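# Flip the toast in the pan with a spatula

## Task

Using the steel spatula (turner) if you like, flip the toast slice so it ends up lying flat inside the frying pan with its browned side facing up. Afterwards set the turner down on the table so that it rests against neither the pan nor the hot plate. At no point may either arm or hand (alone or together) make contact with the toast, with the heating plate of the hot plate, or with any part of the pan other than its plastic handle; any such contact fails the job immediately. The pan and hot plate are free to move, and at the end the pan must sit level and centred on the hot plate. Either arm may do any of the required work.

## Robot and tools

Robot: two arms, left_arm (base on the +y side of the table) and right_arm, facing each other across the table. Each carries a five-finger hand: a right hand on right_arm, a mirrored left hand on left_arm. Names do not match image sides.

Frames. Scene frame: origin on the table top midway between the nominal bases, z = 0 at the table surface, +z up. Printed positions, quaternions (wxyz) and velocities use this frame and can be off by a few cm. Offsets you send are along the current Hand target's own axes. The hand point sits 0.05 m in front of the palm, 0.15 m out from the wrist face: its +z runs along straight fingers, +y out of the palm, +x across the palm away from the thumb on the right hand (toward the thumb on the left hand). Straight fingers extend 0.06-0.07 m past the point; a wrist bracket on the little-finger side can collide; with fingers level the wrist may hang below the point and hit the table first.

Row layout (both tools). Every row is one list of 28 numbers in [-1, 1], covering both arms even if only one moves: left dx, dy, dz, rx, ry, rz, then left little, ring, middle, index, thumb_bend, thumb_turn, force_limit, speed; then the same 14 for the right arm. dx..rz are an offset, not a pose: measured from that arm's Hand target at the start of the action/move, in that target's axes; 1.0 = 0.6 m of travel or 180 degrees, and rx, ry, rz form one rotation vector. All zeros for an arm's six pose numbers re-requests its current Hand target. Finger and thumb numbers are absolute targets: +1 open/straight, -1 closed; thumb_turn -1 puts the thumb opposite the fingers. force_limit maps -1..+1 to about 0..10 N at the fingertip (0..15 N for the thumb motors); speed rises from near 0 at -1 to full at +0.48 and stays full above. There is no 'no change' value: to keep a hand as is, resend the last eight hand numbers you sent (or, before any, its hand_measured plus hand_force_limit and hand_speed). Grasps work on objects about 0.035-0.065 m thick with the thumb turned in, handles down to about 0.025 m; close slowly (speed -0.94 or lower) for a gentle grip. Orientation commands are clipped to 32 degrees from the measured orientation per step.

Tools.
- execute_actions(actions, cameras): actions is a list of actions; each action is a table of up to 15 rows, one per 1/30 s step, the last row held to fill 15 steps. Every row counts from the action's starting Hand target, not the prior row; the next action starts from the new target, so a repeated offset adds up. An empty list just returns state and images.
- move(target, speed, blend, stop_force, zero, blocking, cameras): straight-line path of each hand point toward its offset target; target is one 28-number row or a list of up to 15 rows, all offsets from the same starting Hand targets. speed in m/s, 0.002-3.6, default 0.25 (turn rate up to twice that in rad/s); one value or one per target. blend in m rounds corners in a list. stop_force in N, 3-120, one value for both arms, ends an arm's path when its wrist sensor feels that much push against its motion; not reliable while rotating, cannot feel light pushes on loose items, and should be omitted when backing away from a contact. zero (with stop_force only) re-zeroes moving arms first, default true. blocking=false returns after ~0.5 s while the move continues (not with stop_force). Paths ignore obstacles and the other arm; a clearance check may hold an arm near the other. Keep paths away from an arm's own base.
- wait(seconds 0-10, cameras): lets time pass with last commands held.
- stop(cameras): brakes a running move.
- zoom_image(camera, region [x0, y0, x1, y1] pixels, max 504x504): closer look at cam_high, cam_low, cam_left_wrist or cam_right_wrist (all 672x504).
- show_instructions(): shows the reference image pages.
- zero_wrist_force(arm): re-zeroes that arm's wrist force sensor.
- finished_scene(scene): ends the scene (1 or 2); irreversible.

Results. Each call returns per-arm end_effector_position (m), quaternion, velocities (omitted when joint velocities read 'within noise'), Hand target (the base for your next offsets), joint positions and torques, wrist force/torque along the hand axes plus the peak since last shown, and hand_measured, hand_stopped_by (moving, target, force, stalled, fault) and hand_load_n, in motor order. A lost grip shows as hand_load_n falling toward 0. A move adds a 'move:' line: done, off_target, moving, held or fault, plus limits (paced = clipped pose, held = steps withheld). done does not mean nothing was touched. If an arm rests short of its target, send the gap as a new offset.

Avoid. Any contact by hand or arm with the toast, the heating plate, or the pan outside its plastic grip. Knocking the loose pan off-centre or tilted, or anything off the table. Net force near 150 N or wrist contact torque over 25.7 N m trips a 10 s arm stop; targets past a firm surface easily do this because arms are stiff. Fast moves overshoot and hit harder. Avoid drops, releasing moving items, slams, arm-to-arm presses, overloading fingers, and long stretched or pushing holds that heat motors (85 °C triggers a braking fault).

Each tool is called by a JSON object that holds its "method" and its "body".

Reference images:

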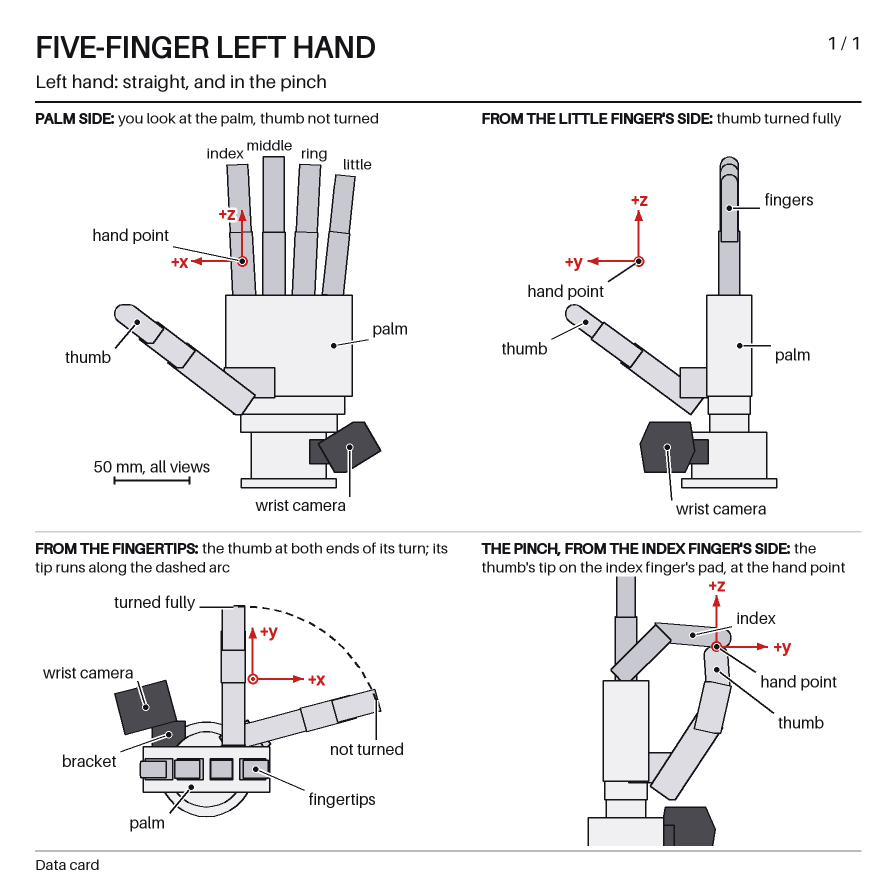

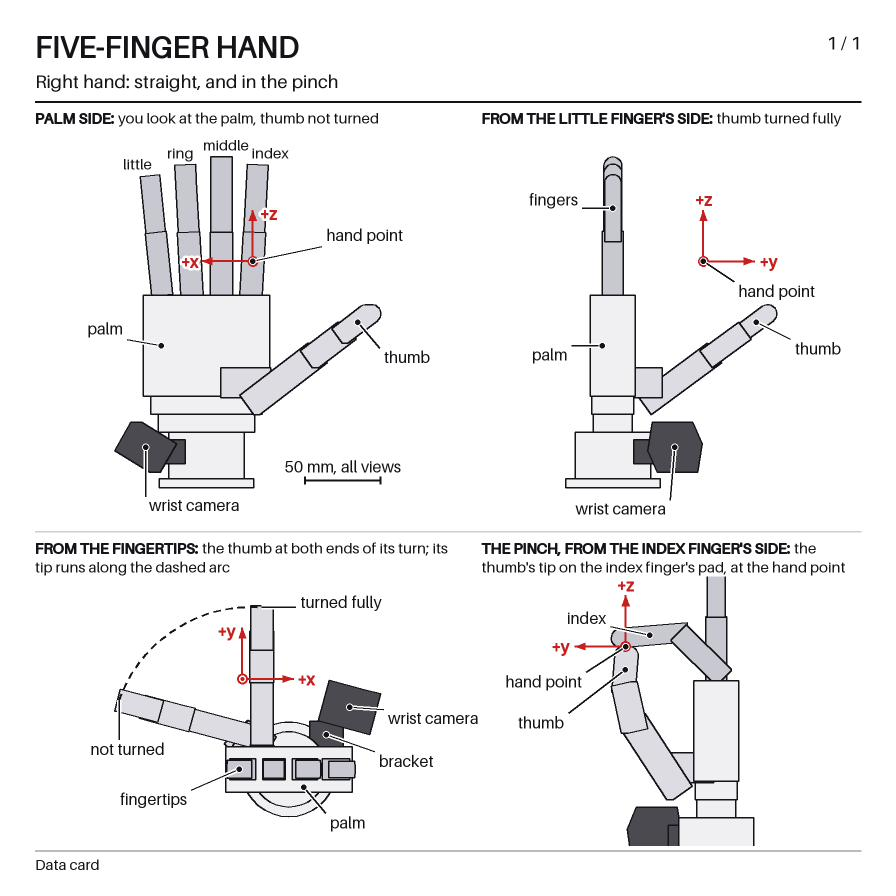

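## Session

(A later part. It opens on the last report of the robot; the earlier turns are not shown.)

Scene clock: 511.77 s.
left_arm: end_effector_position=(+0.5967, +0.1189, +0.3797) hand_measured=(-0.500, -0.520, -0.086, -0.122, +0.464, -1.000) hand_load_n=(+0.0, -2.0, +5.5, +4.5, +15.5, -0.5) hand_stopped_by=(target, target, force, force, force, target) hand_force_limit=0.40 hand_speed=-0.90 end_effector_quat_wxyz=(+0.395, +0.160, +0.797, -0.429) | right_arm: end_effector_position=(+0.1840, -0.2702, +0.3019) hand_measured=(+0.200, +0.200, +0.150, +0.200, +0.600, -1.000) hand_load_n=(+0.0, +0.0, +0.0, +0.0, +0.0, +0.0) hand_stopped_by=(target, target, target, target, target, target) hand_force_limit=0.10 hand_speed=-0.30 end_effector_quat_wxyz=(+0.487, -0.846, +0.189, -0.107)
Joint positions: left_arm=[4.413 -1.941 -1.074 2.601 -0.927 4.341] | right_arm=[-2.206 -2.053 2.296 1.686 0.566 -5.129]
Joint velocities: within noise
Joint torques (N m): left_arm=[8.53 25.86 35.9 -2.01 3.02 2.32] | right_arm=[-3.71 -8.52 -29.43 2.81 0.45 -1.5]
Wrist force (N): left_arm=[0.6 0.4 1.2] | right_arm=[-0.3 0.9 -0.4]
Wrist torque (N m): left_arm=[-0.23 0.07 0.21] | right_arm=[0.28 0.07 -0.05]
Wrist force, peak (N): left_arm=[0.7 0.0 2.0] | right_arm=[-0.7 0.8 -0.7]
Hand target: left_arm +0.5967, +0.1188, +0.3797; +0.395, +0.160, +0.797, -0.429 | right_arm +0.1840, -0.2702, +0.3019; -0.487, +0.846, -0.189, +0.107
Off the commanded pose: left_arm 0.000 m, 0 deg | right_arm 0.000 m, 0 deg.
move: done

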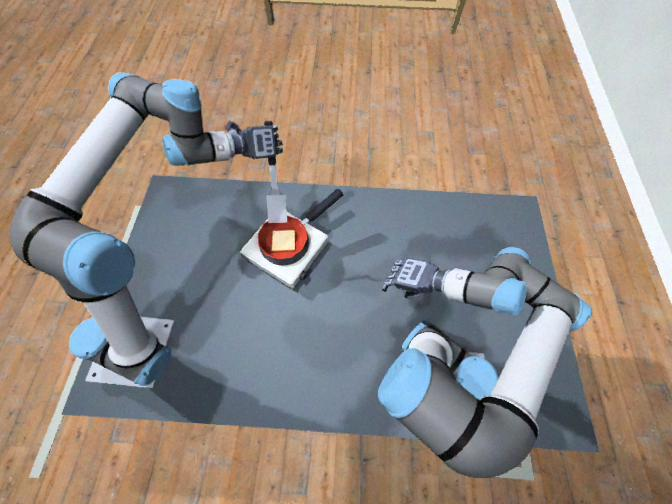

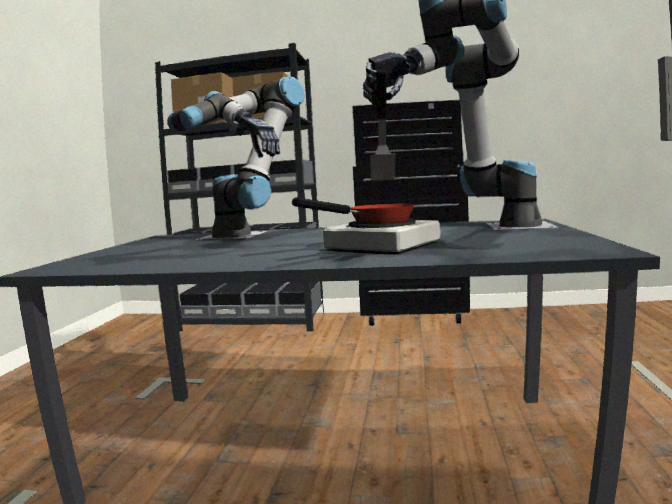

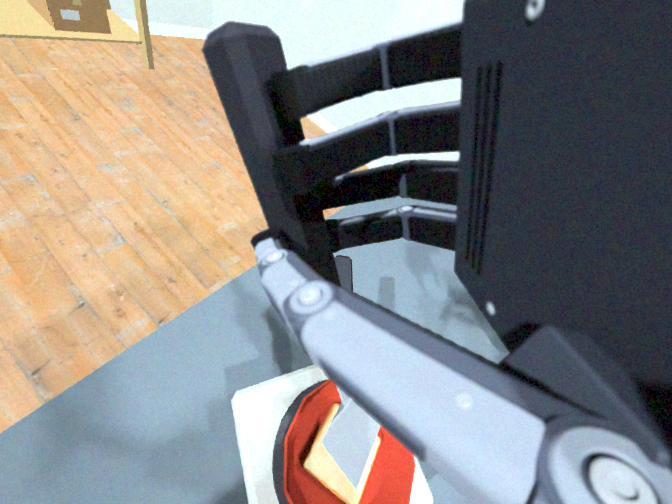

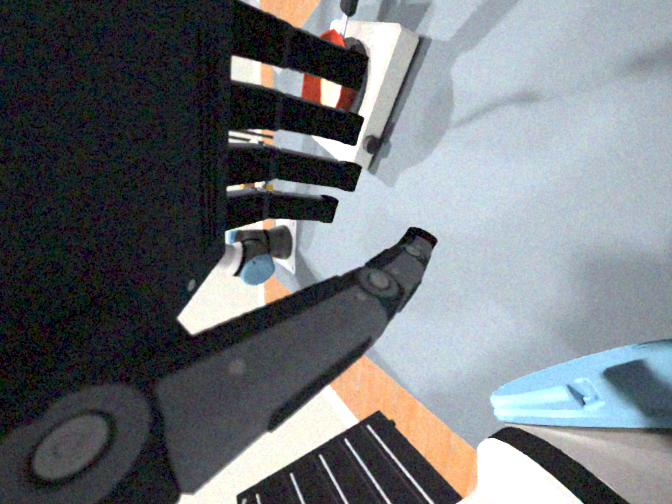

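{"method": "move", "body": {"target": [0.0412,0.028,0.0297,0,-0.0389,0.0674,-0.5,-0.52,-0.35,-0.35,0.0,-1,0.4,-0.9,0,0,0,0,0,0,0.2,0.2,0.15,0.2,0.6,-1,0.1,-0.3], "speed": 0.12}}

{"method": "zoom_image", "body": {"camera": "cam_high", "region": [230, 180, 330, 280]}}

{"method": "zoom_image", "body": {"camera": "cam_low", "region": [340, 130, 460, 230]}}

{"method": "zoom_image", "body": {"camera": "cam_left_wrist", "region": [220, 300, 500, 504]}}

Scene clock: 523.70 s.
left_arm: end_effector_position=(+0.5997, +0.1121, +0.3457) hand_measured=(-0.500, -0.520, -0.086, -0.122, +0.464, -1.000) hand_load_n=(+0.0, -1.5, +5.5, +4.5, +15.5, -0.5) hand_stopped_by=(target, target, force, force, force, target) hand_force_limit=0.40 hand_speed=-0.90 end_effector_quat_wxyz=(+0.486, +0.217, +0.750, -0.393) | right_arm: end_effector_position=(+0.1840, -0.2702, +0.3019) hand_measured=(+0.200, +0.200, +0.150, +0.200, +0.600, -1.000) hand_load_n=(+0.0, +0.0, +0.0, +0.0, +0.0, +0.0) hand_stopped_by=(target, target, target, target, target, target) hand_force_limit=0.10 hand_speed=-0.30 end_effector_quat_wxyz=(+0.487, -0.846, +0.189, -0.107)
Joint positions: left_arm=[4.375 -1.86 -1.339 2.936 -1.001 4.457] | right_arm=[-2.206 -2.053 2.296 1.686 0.566 -5.129]
Joint velocities: within noise
Joint torques (N m): left_arm=[-6.97 39.88 10.2 3.83 -2.81 2.5] | right_arm=[-3.57 -7.97 -29.5 2.7 0.4 -1.5]
Wrist force (N): left_arm=[1.1 0.1 1.2] | right_arm=[-0.6 0.7 -0.4]
Wrist torque (N m): left_arm=[-0.26 0.04 0.08] | right_arm=[0.24 0.11 -0.07]
Wrist force, peak (N): left_arm=[1.5 0.1 1.3] | right_arm=[-0.6 0.9 -0.7]
Hand target: left_arm +0.5997, +0.1121, +0.3457; +0.486, +0.217, +0.750, -0.393 | right_arm +0.1840, -0.2702, +0.3019; -0.487, +0.846, -0.189, +0.107
Off the commanded pose: left_arm 0.000 m, 0 deg | right_arm 0.000 m, 0 deg.
move: done

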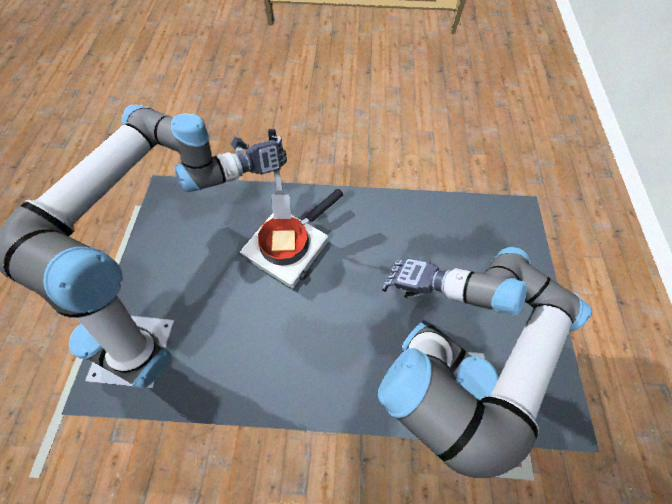

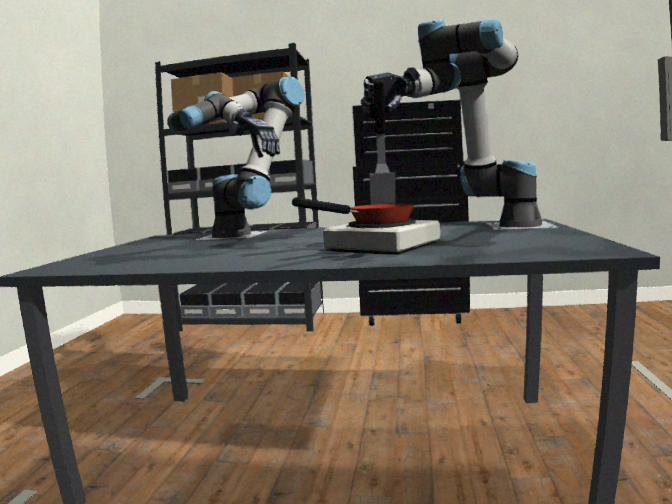

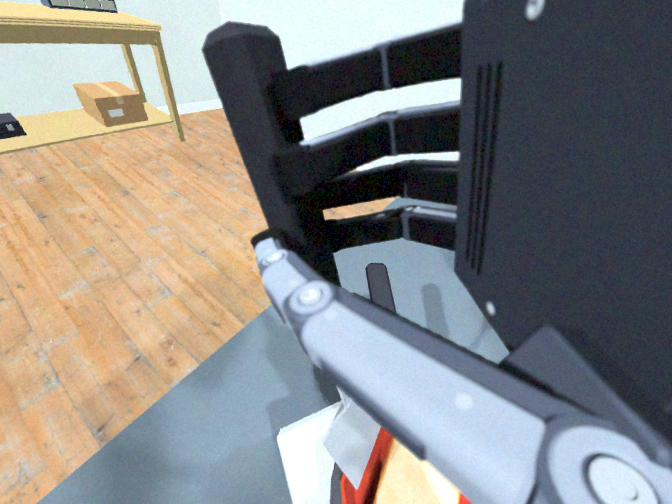

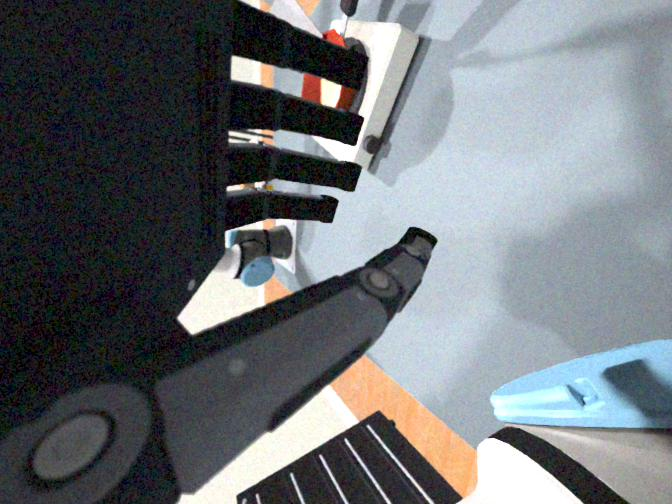

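Scaled by 5.040.

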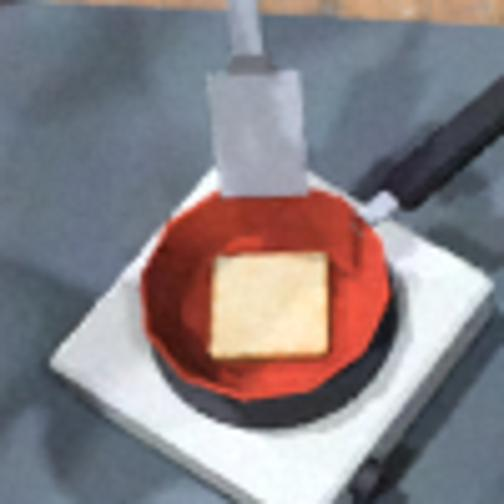

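Scaled by 4.200.

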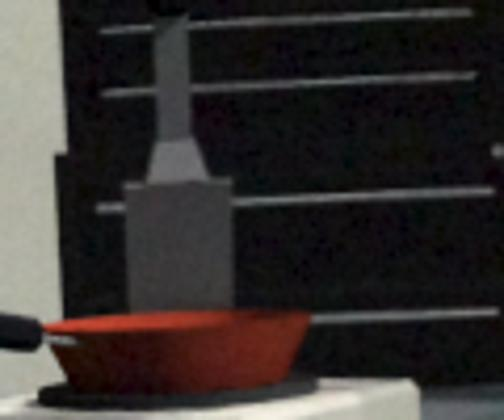

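Scaled by 1.800.

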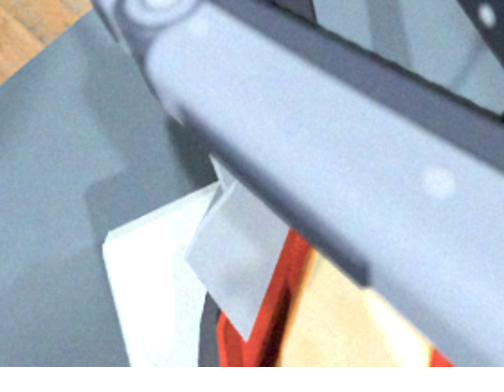

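{"method": "move", "body": {"target": [0.043,-0.0197,-0.0055,0,0,0,-0.5,-0.52,-0.35,-0.35,0.0,-1,0.4,-0.9,0,0,0,0,0,0,0.2,0.2,0.15,0.2,0.6,-1,0.1,-0.3], "speed": 0.08, "cameras": ["cam_high", "cam_low", "cam_left_wrist"]}}

{"method": "zoom_image", "body": {"camera": "cam_high", "region": [240, 190, 330, 280]}}

{"method": "zoom_image", "body": {"camera": "cam_left_wrist", "region": [260, 340, 500, 504]}}

Scene clock: 544.20 s.
left_arm: end_effector_position=(+0.5783, +0.1062, +0.3277) hand_measured=(-0.500, -0.520, -0.086, -0.122, +0.464, -1.000) hand_load_n=(+0.0, -2.0, +5.5, +4.5, +15.5, +0.0) hand_stopped_by=(target, target, force, force, force, target) hand_force_limit=0.40 hand_speed=-0.90 end_effector_quat_wxyz=(+0.486, +0.217, +0.750, -0.393) | right_arm: end_effector_position=(+0.1840, -0.2702, +0.3019) hand_measured=(+0.200, +0.200, +0.150, +0.200, +0.600, -1.000) hand_load_n=(+0.0, +0.0, +0.0, +0.0, +0.0, +0.5) hand_stopped_by=(target, target, target, target, target, target) hand_force_limit=0.10 hand_speed=-0.30 end_effector_quat_wxyz=(+0.487, -0.846, +0.189, -0.107)
Joint positions: left_arm=[4.346 -1.829 -1.424 2.995 -1.028 4.448] | right_arm=[-2.206 -2.053 2.296 1.686 0.566 -5.129]
Joint velocities: within noise
Joint torques (N m): left_arm=[-7.73 38.27 10.29 3.53 -2.79 -2.6] | right_arm=[-3.36 -8.24 -29.3 2.66 0.47 -1.48]
Wrist force (N): left_arm=[0.9 0.0 1.5] | right_arm=[-0.4 0.8 -0.4]
Wrist torque (N m): left_arm=[-0.30 0.08 0.07] | right_arm=[0.25 0.08 -0.05]
Wrist force, peak (N): left_arm=[1.4 -0.3 1.7] | right_arm=[-0.6 0.9 -0.6]
Hand target: left_arm +0.5782, +0.1062, +0.3277; +0.486, +0.217, +0.750, -0.393 | right_arm +0.1840, -0.2702, +0.3019; -0.487, +0.846, -0.189, +0.107
Off the commanded pose: left_arm 0.000 m, 0 deg | right_arm 0.000 m, 0 deg.
move: done
Images, in order (width x height): cam_high 672x504, cam_low 672x504, cam_left_wrist 672x504.

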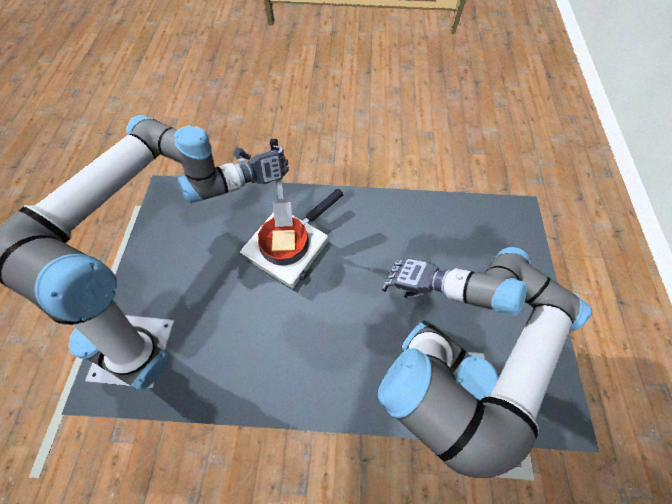

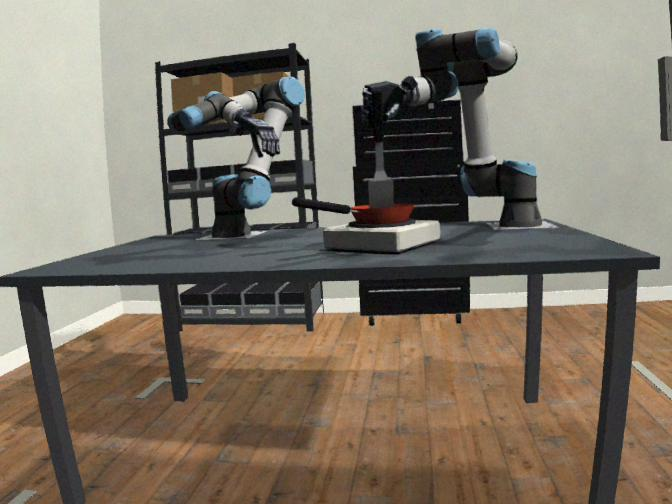

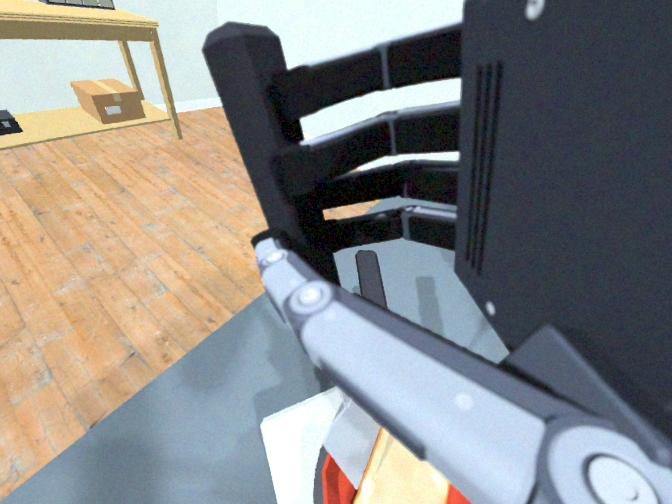

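Scaled by 5.600.

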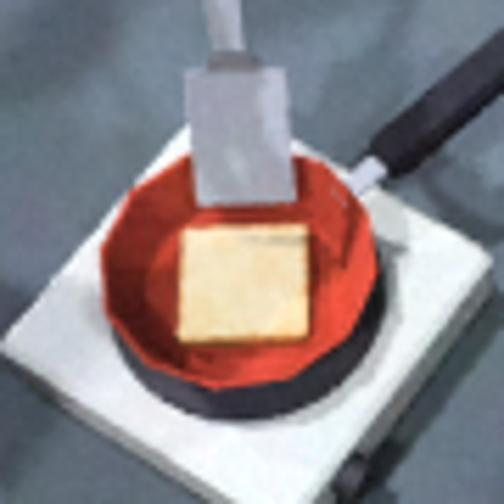

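Scaled by 2.100.

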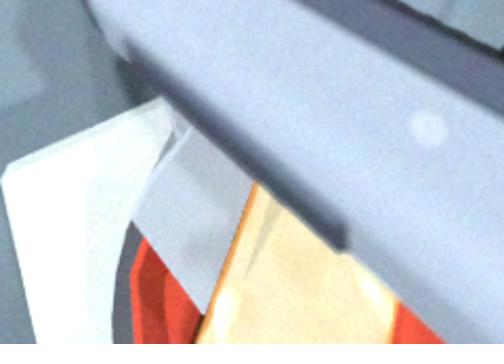

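{"method": "move", "body": {"target": [0.051,0.0215,0.0124,0,0,0,-0.5,-0.52,-0.35,-0.35,0.0,-1,0.4,-0.9,0,0,0,0,0,0,0.2,0.2,0.15,0.2,0.6,-1,0.1,-0.3], "speed": 0.02, "stop_force": 3, "cameras": ["cam_high", "cam_low", "cam_left_wrist"]}}

{"method": "zoom_image", "body": {"camera": "cam_high", "region": [240, 190, 330, 280]}}

{"method": "zoom_image", "body": {"camera": "cam_left_wrist", "region": [260, 340, 500, 504]}}

Scene clock: 552.63 s.
left_arm: end_effector_position=(+0.5782, +0.1062, +0.2971) hand_measured=(-0.500, -0.520, -0.086, -0.122, +0.464, -1.000) hand_load_n=(+0.0, -0.5, +5.0, +5.0, +15.0, +0.5) hand_stopped_by=(target, target, force, force, force, target) hand_force_limit=0.40 hand_speed=-0.90 end_effector_quat_wxyz=(+0.486, +0.217, +0.750, -0.393) | right_arm: end_effector_position=(+0.1840, -0.2702, +0.3019) hand_measured=(+0.200, +0.200, +0.150, +0.200, +0.600, -1.000) hand_load_n=(+0.0, -0.5, +0.0, +0.0, +0.0, +0.0) hand_stopped_by=(target, target, target, target, target, target) hand_force_limit=0.10 hand_speed=-0.30 end_effector_quat_wxyz=(+0.487, -0.846, +0.189, -0.107)
Joint positions: left_arm=[4.346 -1.84 -1.49 3.071 -1.029 4.448] | right_arm=[-2.206 -2.053 2.296 1.686 0.566 -5.129]
Joint velocities: within noise
Joint torques (N m): left_arm=[-7.63 37.92 35.55 -1.35 -2.12 1.58] | right_arm=[-2.7 -8.3 -29.36 2.51 0.39 -1.32]
Wrist force (N): left_arm=[0.7 -0.4 1.0] | right_arm=[-0.4 0.8 -0.5]
Wrist torque (N m): left_arm=[-0.29 0.09 0.02] | right_arm=[0.26 0.08 -0.05]
Wrist force, peak (N): left_arm=[-3.3 -0.3 0.6] | right_arm=[-0.5 1.0 -0.7]
Hand target: left_arm +0.5782, +0.1062, +0.2971; +0.486, +0.217, +0.750, -0.393 (not the last commanded pose) | right_arm +0.1840, -0.2702, +0.3019; -0.487, +0.846, -0.189, +0.107
Off the commanded pose: left_arm 0.003 m, 0 deg | right_arm 0.000 m, 0 deg.
move: contact (left_arm)
Images, in order (width x height): cam_high 672x504, cam_low 672x504, cam_left_wrist 672x504.

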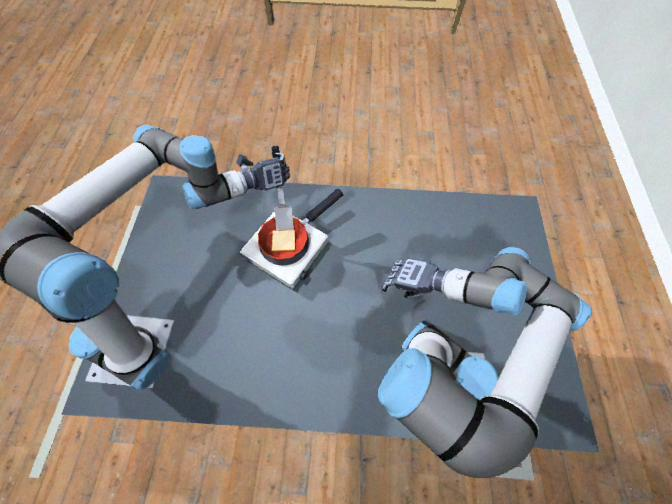

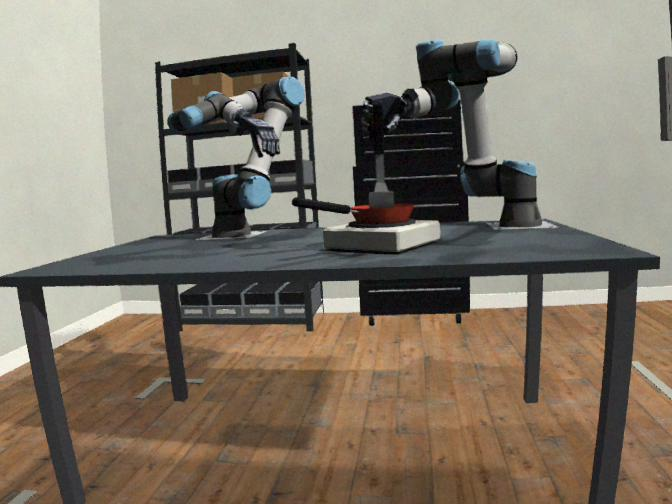

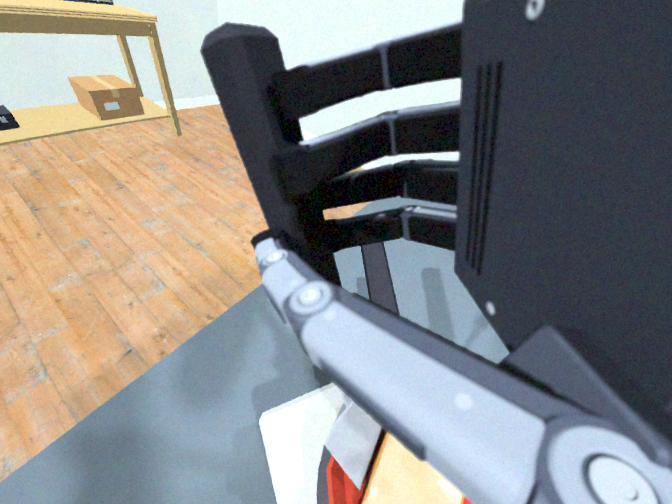

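Scaled by 5.600.

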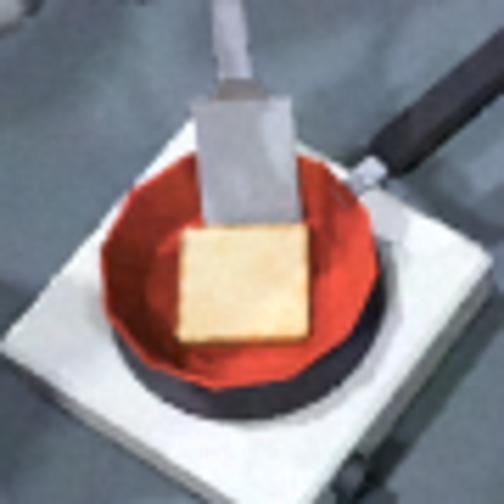

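Scaled by 2.100.

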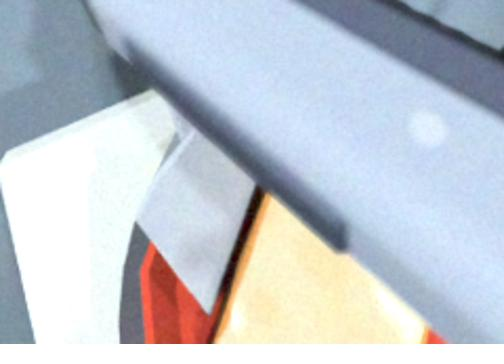

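{"method": "zoom_image", "body": {"camera": "cam_high", "region": [262, 200, 307, 260]}}

Scaled by 8.400.

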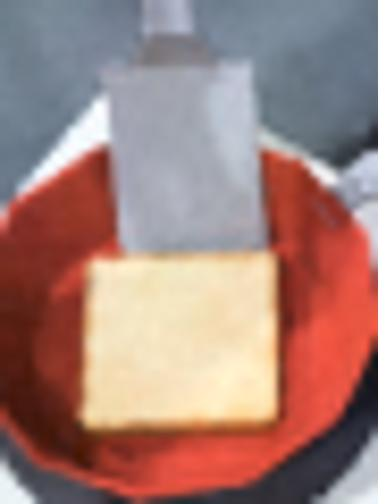

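{"method": "move", "body": {"target": [[0.0015,0.0015,-0.0087,0,0,0,-0.5,-0.52,-0.35,-0.35,0.0,-1,0.4,-0.9,0,0,0,0,0,0,0.2,0.2,0.15,0.2,0.6,-1,0.1,-0.3],[0.023,0.0603,0.0252,0,0.0389,-0.0674,-0.5,-0.52,-0.35,-0.35,0.0,-1,0.4,-0.9,0,0,0,0,0,0,0.2,0.2,0.15,0.2,0.6,-1,0.1,-0.3]], "speed": 0.025, "stop_force": 8, "cameras": ["cam_high", "cam_low", "cam_left_wrist"]}}

{"method": "zoom_image", "body": {"camera": "cam_high", "region": [255, 200, 315, 280]}}

{"method": "zoom_image", "body": {"camera": "cam_left_wrist", "region": [260, 340, 500, 504]}}

Scene clock: 573.17 s.
left_arm: end_effector_position=(+0.6063, +0.1149, +0.2676) hand_measured=(-0.500, -0.520, -0.086, -0.122, +0.464, -1.000) hand_load_n=(+0.0, -0.5, +4.0, +5.5, +16.0, +1.0) hand_stopped_by=(target, target, force, force, force, target) hand_force_limit=0.40 hand_speed=-0.90 end_effector_quat_wxyz=(+0.395, +0.160, +0.797, -0.429) | right_arm: end_effector_position=(+0.1840, -0.2702, +0.3019) hand_measured=(+0.200, +0.200, +0.150, +0.200, +0.600, -1.000) hand_load_n=(+0.0, +0.0, +0.0, +0.0, +0.0, +0.0) hand_stopped_by=(target, target, target, target, target, target) hand_force_limit=0.10 hand_speed=-0.30 end_effector_quat_wxyz=(+0.487, -0.846, +0.189, -0.107)
Joint positions: left_arm=[4.412 -1.97 -1.319 2.876 -0.928 4.341] | right_arm=[-2.206 -2.053 2.296 1.686 0.566 -5.129]
Joint velocities: within noise
Joint torques (N m): left_arm=[8.77 26.93 34.38 -2.48 3.43 -2.86] | right_arm=[-2.76 -7.71 -29.46 2.59 0.52 -1.36]
Wrist force (N): left_arm=[-0.2 -0.3 1.0] | right_arm=[-0.7 0.7 -0.4]
Wrist torque (N m): left_arm=[-0.28 0.00 0.19] | right_arm=[0.25 0.13 -0.07]
Wrist force, peak (N): left_arm=[-3.0 -0.8 1.0] | right_arm=[-0.7 1.0 -0.6]
Hand target: left_arm +0.6063, +0.1149, +0.2676; +0.395, +0.160, +0.797, -0.429 | right_arm +0.1840, -0.2702, +0.3019; -0.487, +0.846, -0.189, +0.107
Off the commanded pose: left_arm 0.000 m, 0 deg | right_arm 0.000 m, 0 deg.
move: done
Images, in order (width x height): cam_high 672x504, cam_low 672x504, cam_left_wrist 672x504.

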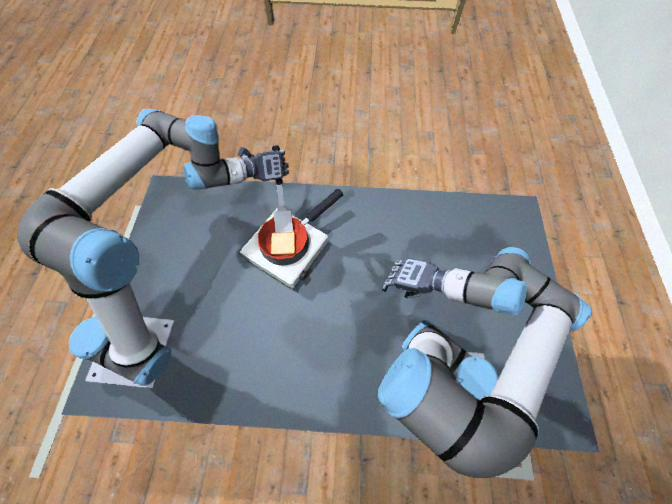

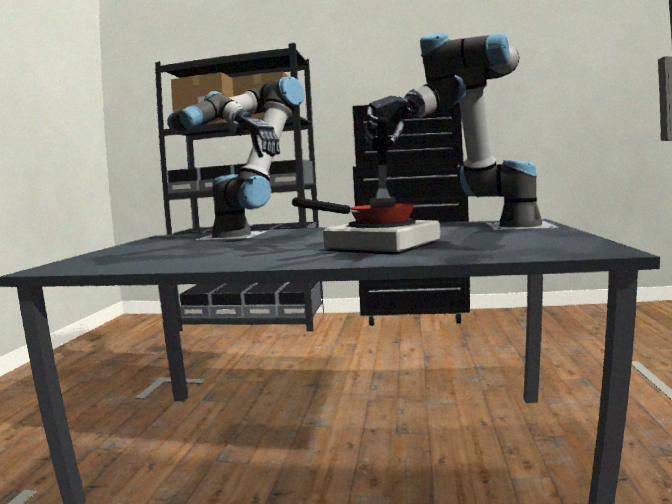

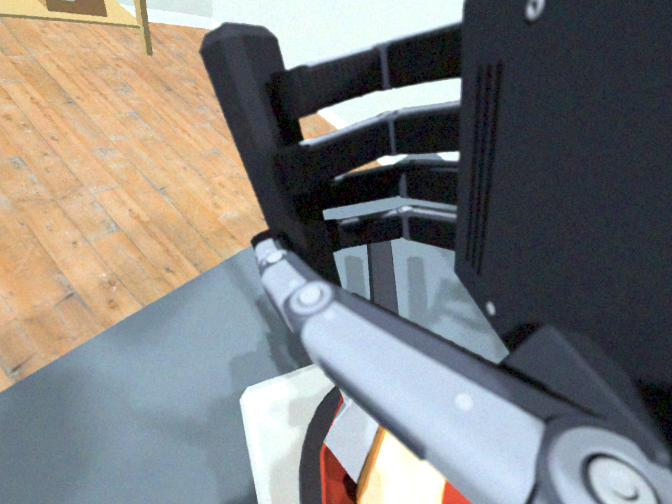

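Scaled by 6.300.

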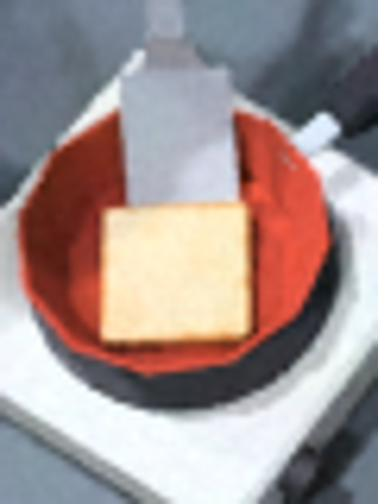

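Scaled by 2.100.

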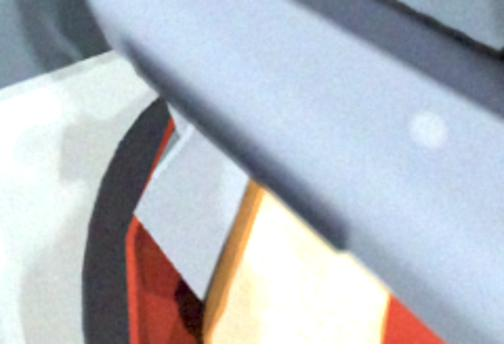

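{"method": "move", "body": {"target": [0.0267,0.021,0.0121,0,0.0222,-0.0385,-0.5,-0.52,-0.35,-0.35,0.0,-1,0.4,-0.9,0,0,0,0,0,0,0.2,0.2,0.15,0.2,0.6,-1,0.1,-0.3], "speed": 0.025, "stop_force": 8, "cameras": ["cam_high", "cam_low", "cam_left_wrist"]}}

{"method": "zoom_image", "body": {"camera": "cam_high", "region": [255, 200, 315, 280]}}

{"method": "zoom_image", "body": {"camera": "cam_left_wrist", "region": [260, 340, 500, 504]}}

Scene clock: 583.77 s.
left_arm: end_effector_position=(+0.6071, +0.1150, +0.2460) hand_measured=(-0.500, -0.520, -0.086, -0.122, +0.464, -1.000) hand_load_n=(+0.0, -0.5, +3.5, +5.0, +16.0, +1.0) hand_stopped_by=(target, target, force, force, force, target) hand_force_limit=0.40 hand_speed=-0.90 end_effector_quat_wxyz=(+0.340, +0.126, +0.818, -0.446) | right_arm: end_effector_position=(+0.1840, -0.2702, +0.3019) hand_measured=(+0.200, +0.200, +0.150, +0.200, +0.600, -1.000) hand_load_n=(+0.0, +0.0, +0.0, +0.0, +0.0, +0.0) hand_stopped_by=(target, target, target, target, target, target) hand_force_limit=0.10 hand_speed=-0.30 end_effector_quat_wxyz=(+0.487, -0.846, +0.189, -0.107)
Joint positions: left_arm=[4.43 -2.033 -1.255 2.787 -0.884 4.28] | right_arm=[-2.206 -2.053 2.296 1.686 0.566 -5.129]
Joint velocities: within noise
Joint torques (N m): left_arm=[8.54 29.45 34.17 -2.45 3.37 -2.95] | right_arm=[-2.03 -7.7 -29.11 2.55 0.49 -1.23]
Wrist force (N): left_arm=[0.3 0.0 1.5] | right_arm=[-0.6 0.8 -0.5]
Wrist torque (N m): left_arm=[-0.29 0.03 0.29] | right_arm=[0.27 0.11 -0.06]
Wrist force, peak (N): left_arm=[0.6 0.2 1.8] | right_arm=[-0.7 0.9 -0.6]
Hand target: left_arm +0.6071, +0.1150, +0.2460; +0.340, +0.126, +0.818, -0.446 | right_arm +0.1840, -0.2702, +0.3019; -0.487, +0.846, -0.189, +0.107
Off the commanded pose: left_arm 0.000 m, 0 deg | right_arm 0.000 m, 0 deg.
move: done
Images, in order (width x height): cam_high 672x504, cam_low 672x504, cam_left_wrist 672x504.

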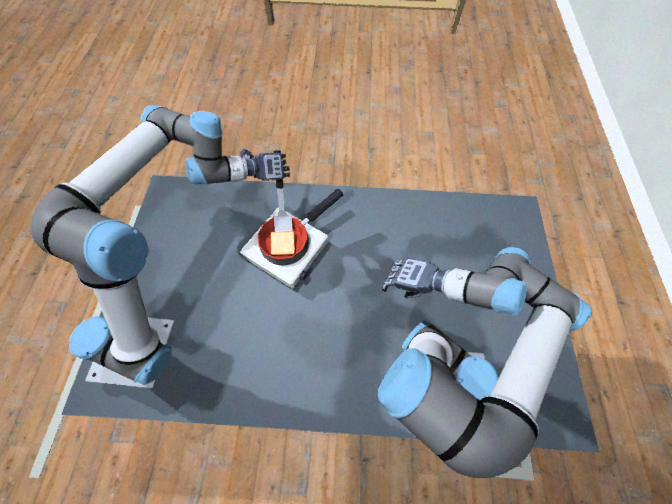

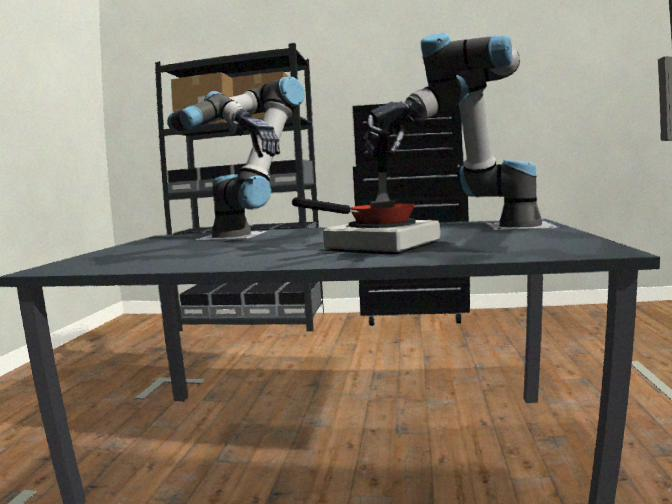

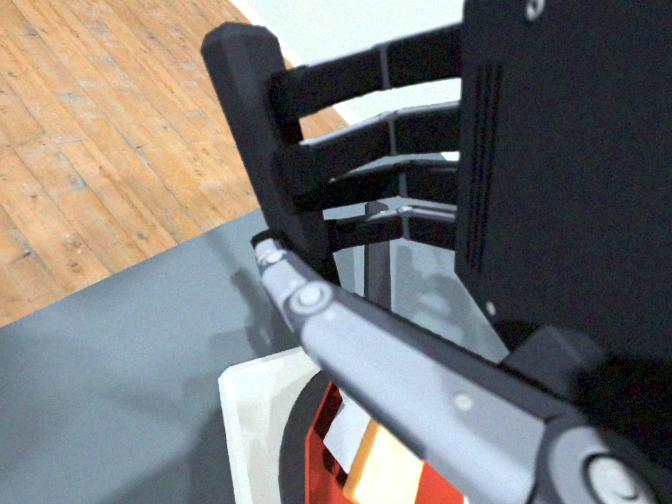

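Scaled by 6.300.

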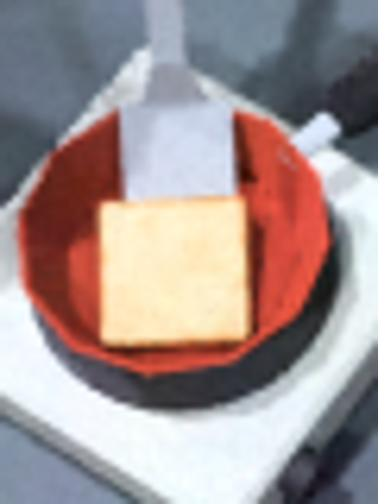

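Scaled by 2.100.

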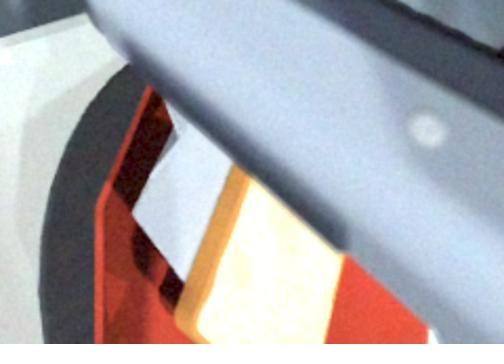

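{"method": "move", "body": {"target": [0.0328,0.0488,0.0282,0,0.0333,-0.0577,-0.5,-0.52,-0.35,-0.35,0.0,-1,0.4,-0.9,0,0,0,0,0,0,0.2,0.2,0.15,0.2,0.6,-1,0.1,-0.3], "speed": 0.025, "stop_force": 8, "cameras": ["cam_high", "cam_low", "cam_left_wrist"]}}

{"method": "zoom_image", "body": {"camera": "cam_high", "region": [255, 200, 315, 280]}}

{"method": "zoom_image", "body": {"camera": "cam_left_wrist", "region": [260, 340, 500, 504]}}

{"method": "zoom_image", "body": {"camera": "cam_low", "region": [340, 160, 440, 230]}}

Scene clock: 597.23 s.
left_arm: end_effector_position=(+0.6150, +0.1160, +0.2077) hand_measured=(-0.500, -0.520, -0.086, -0.122, +0.464, -1.000) hand_load_n=(+0.0, -1.0, +3.5, +5.5, +16.5, +0.5) hand_stopped_by=(target, target, force, force, force, target) hand_force_limit=0.40 hand_speed=-0.90 end_effector_quat_wxyz=(+0.255, +0.075, +0.843, -0.468) | right_arm: end_effector_position=(+0.1840, -0.2702, +0.3019) hand_measured=(+0.200, +0.200, +0.150, +0.200, +0.600, -1.000) hand_load_n=(+0.0, +0.0, +0.0, +0.0, +0.0, +0.0) hand_stopped_by=(target, target, target, target, target, target) hand_force_limit=0.10 hand_speed=-0.30 end_effector_quat_wxyz=(+0.487, -0.846, +0.189, -0.107)
Joint positions: left_arm=[4.463 -2.158 -1.137 2.655 -0.81 4.204] | right_arm=[-2.206 -2.053 2.296 1.686 0.566 -5.129]
Joint velocities: within noise
Joint torques (N m): left_arm=[9.28 33.94 34.33 -3.12 3.73 -2.75] | right_arm=[-1.99 -7.57 -29.2 2.55 0.45 -1.18]
Wrist force (N): left_arm=[0.5 0.3 1.1] | right_arm=[-0.5 0.4 -0.5]
Wrist torque (N m): left_arm=[-0.24 -0.05 0.41] | right_arm=[0.22 0.10 -0.07]
Wrist force, peak (N): left_arm=[0.6 -0.1 1.8] | right_arm=[-0.7 0.9 -0.6]
Hand target: left_arm +0.6150, +0.1160, +0.2077; +0.255, +0.075, +0.843, -0.468 | right_arm +0.1840, -0.2702, +0.3019; -0.487, +0.846, -0.189, +0.107
Off the commanded pose: left_arm 0.000 m, 0 deg | right_arm 0.000 m, 0 deg.
move: done
Images, in order (width x height): cam_high 672x504, cam_low 672x504, cam_left_wrist 672x504.

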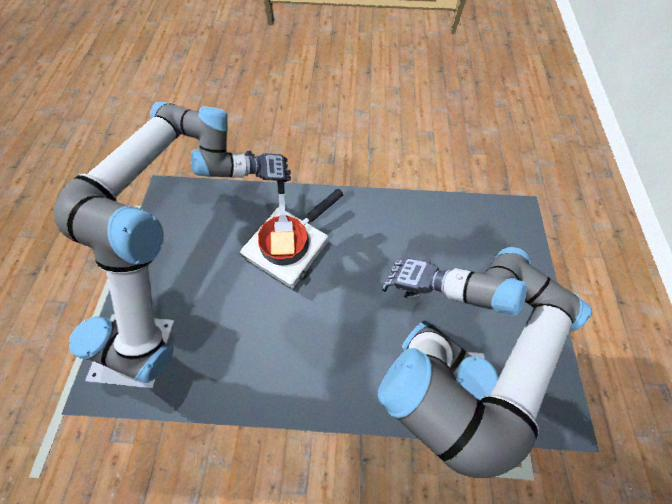

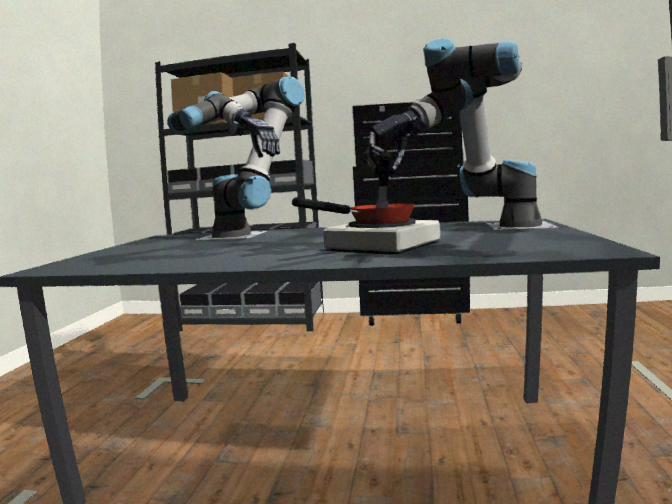

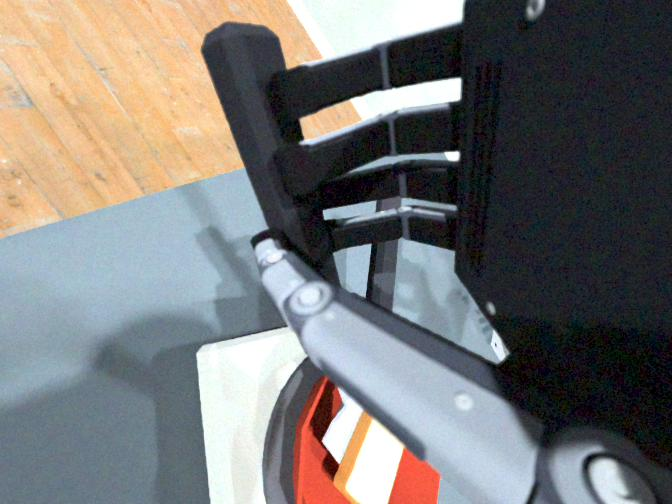

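Scaled by 6.300.

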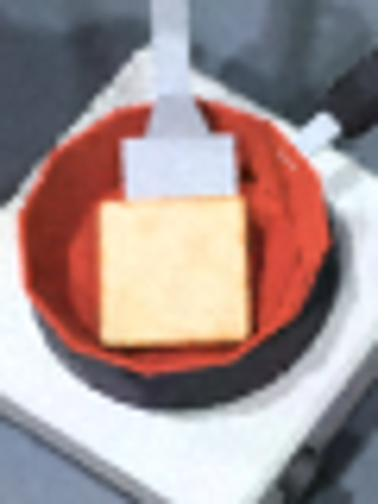

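Scaled by 2.100.

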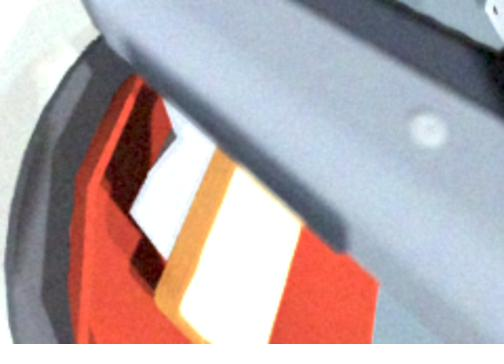

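Scaled by 5.040.

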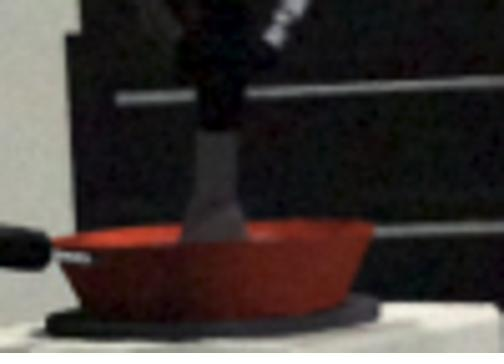

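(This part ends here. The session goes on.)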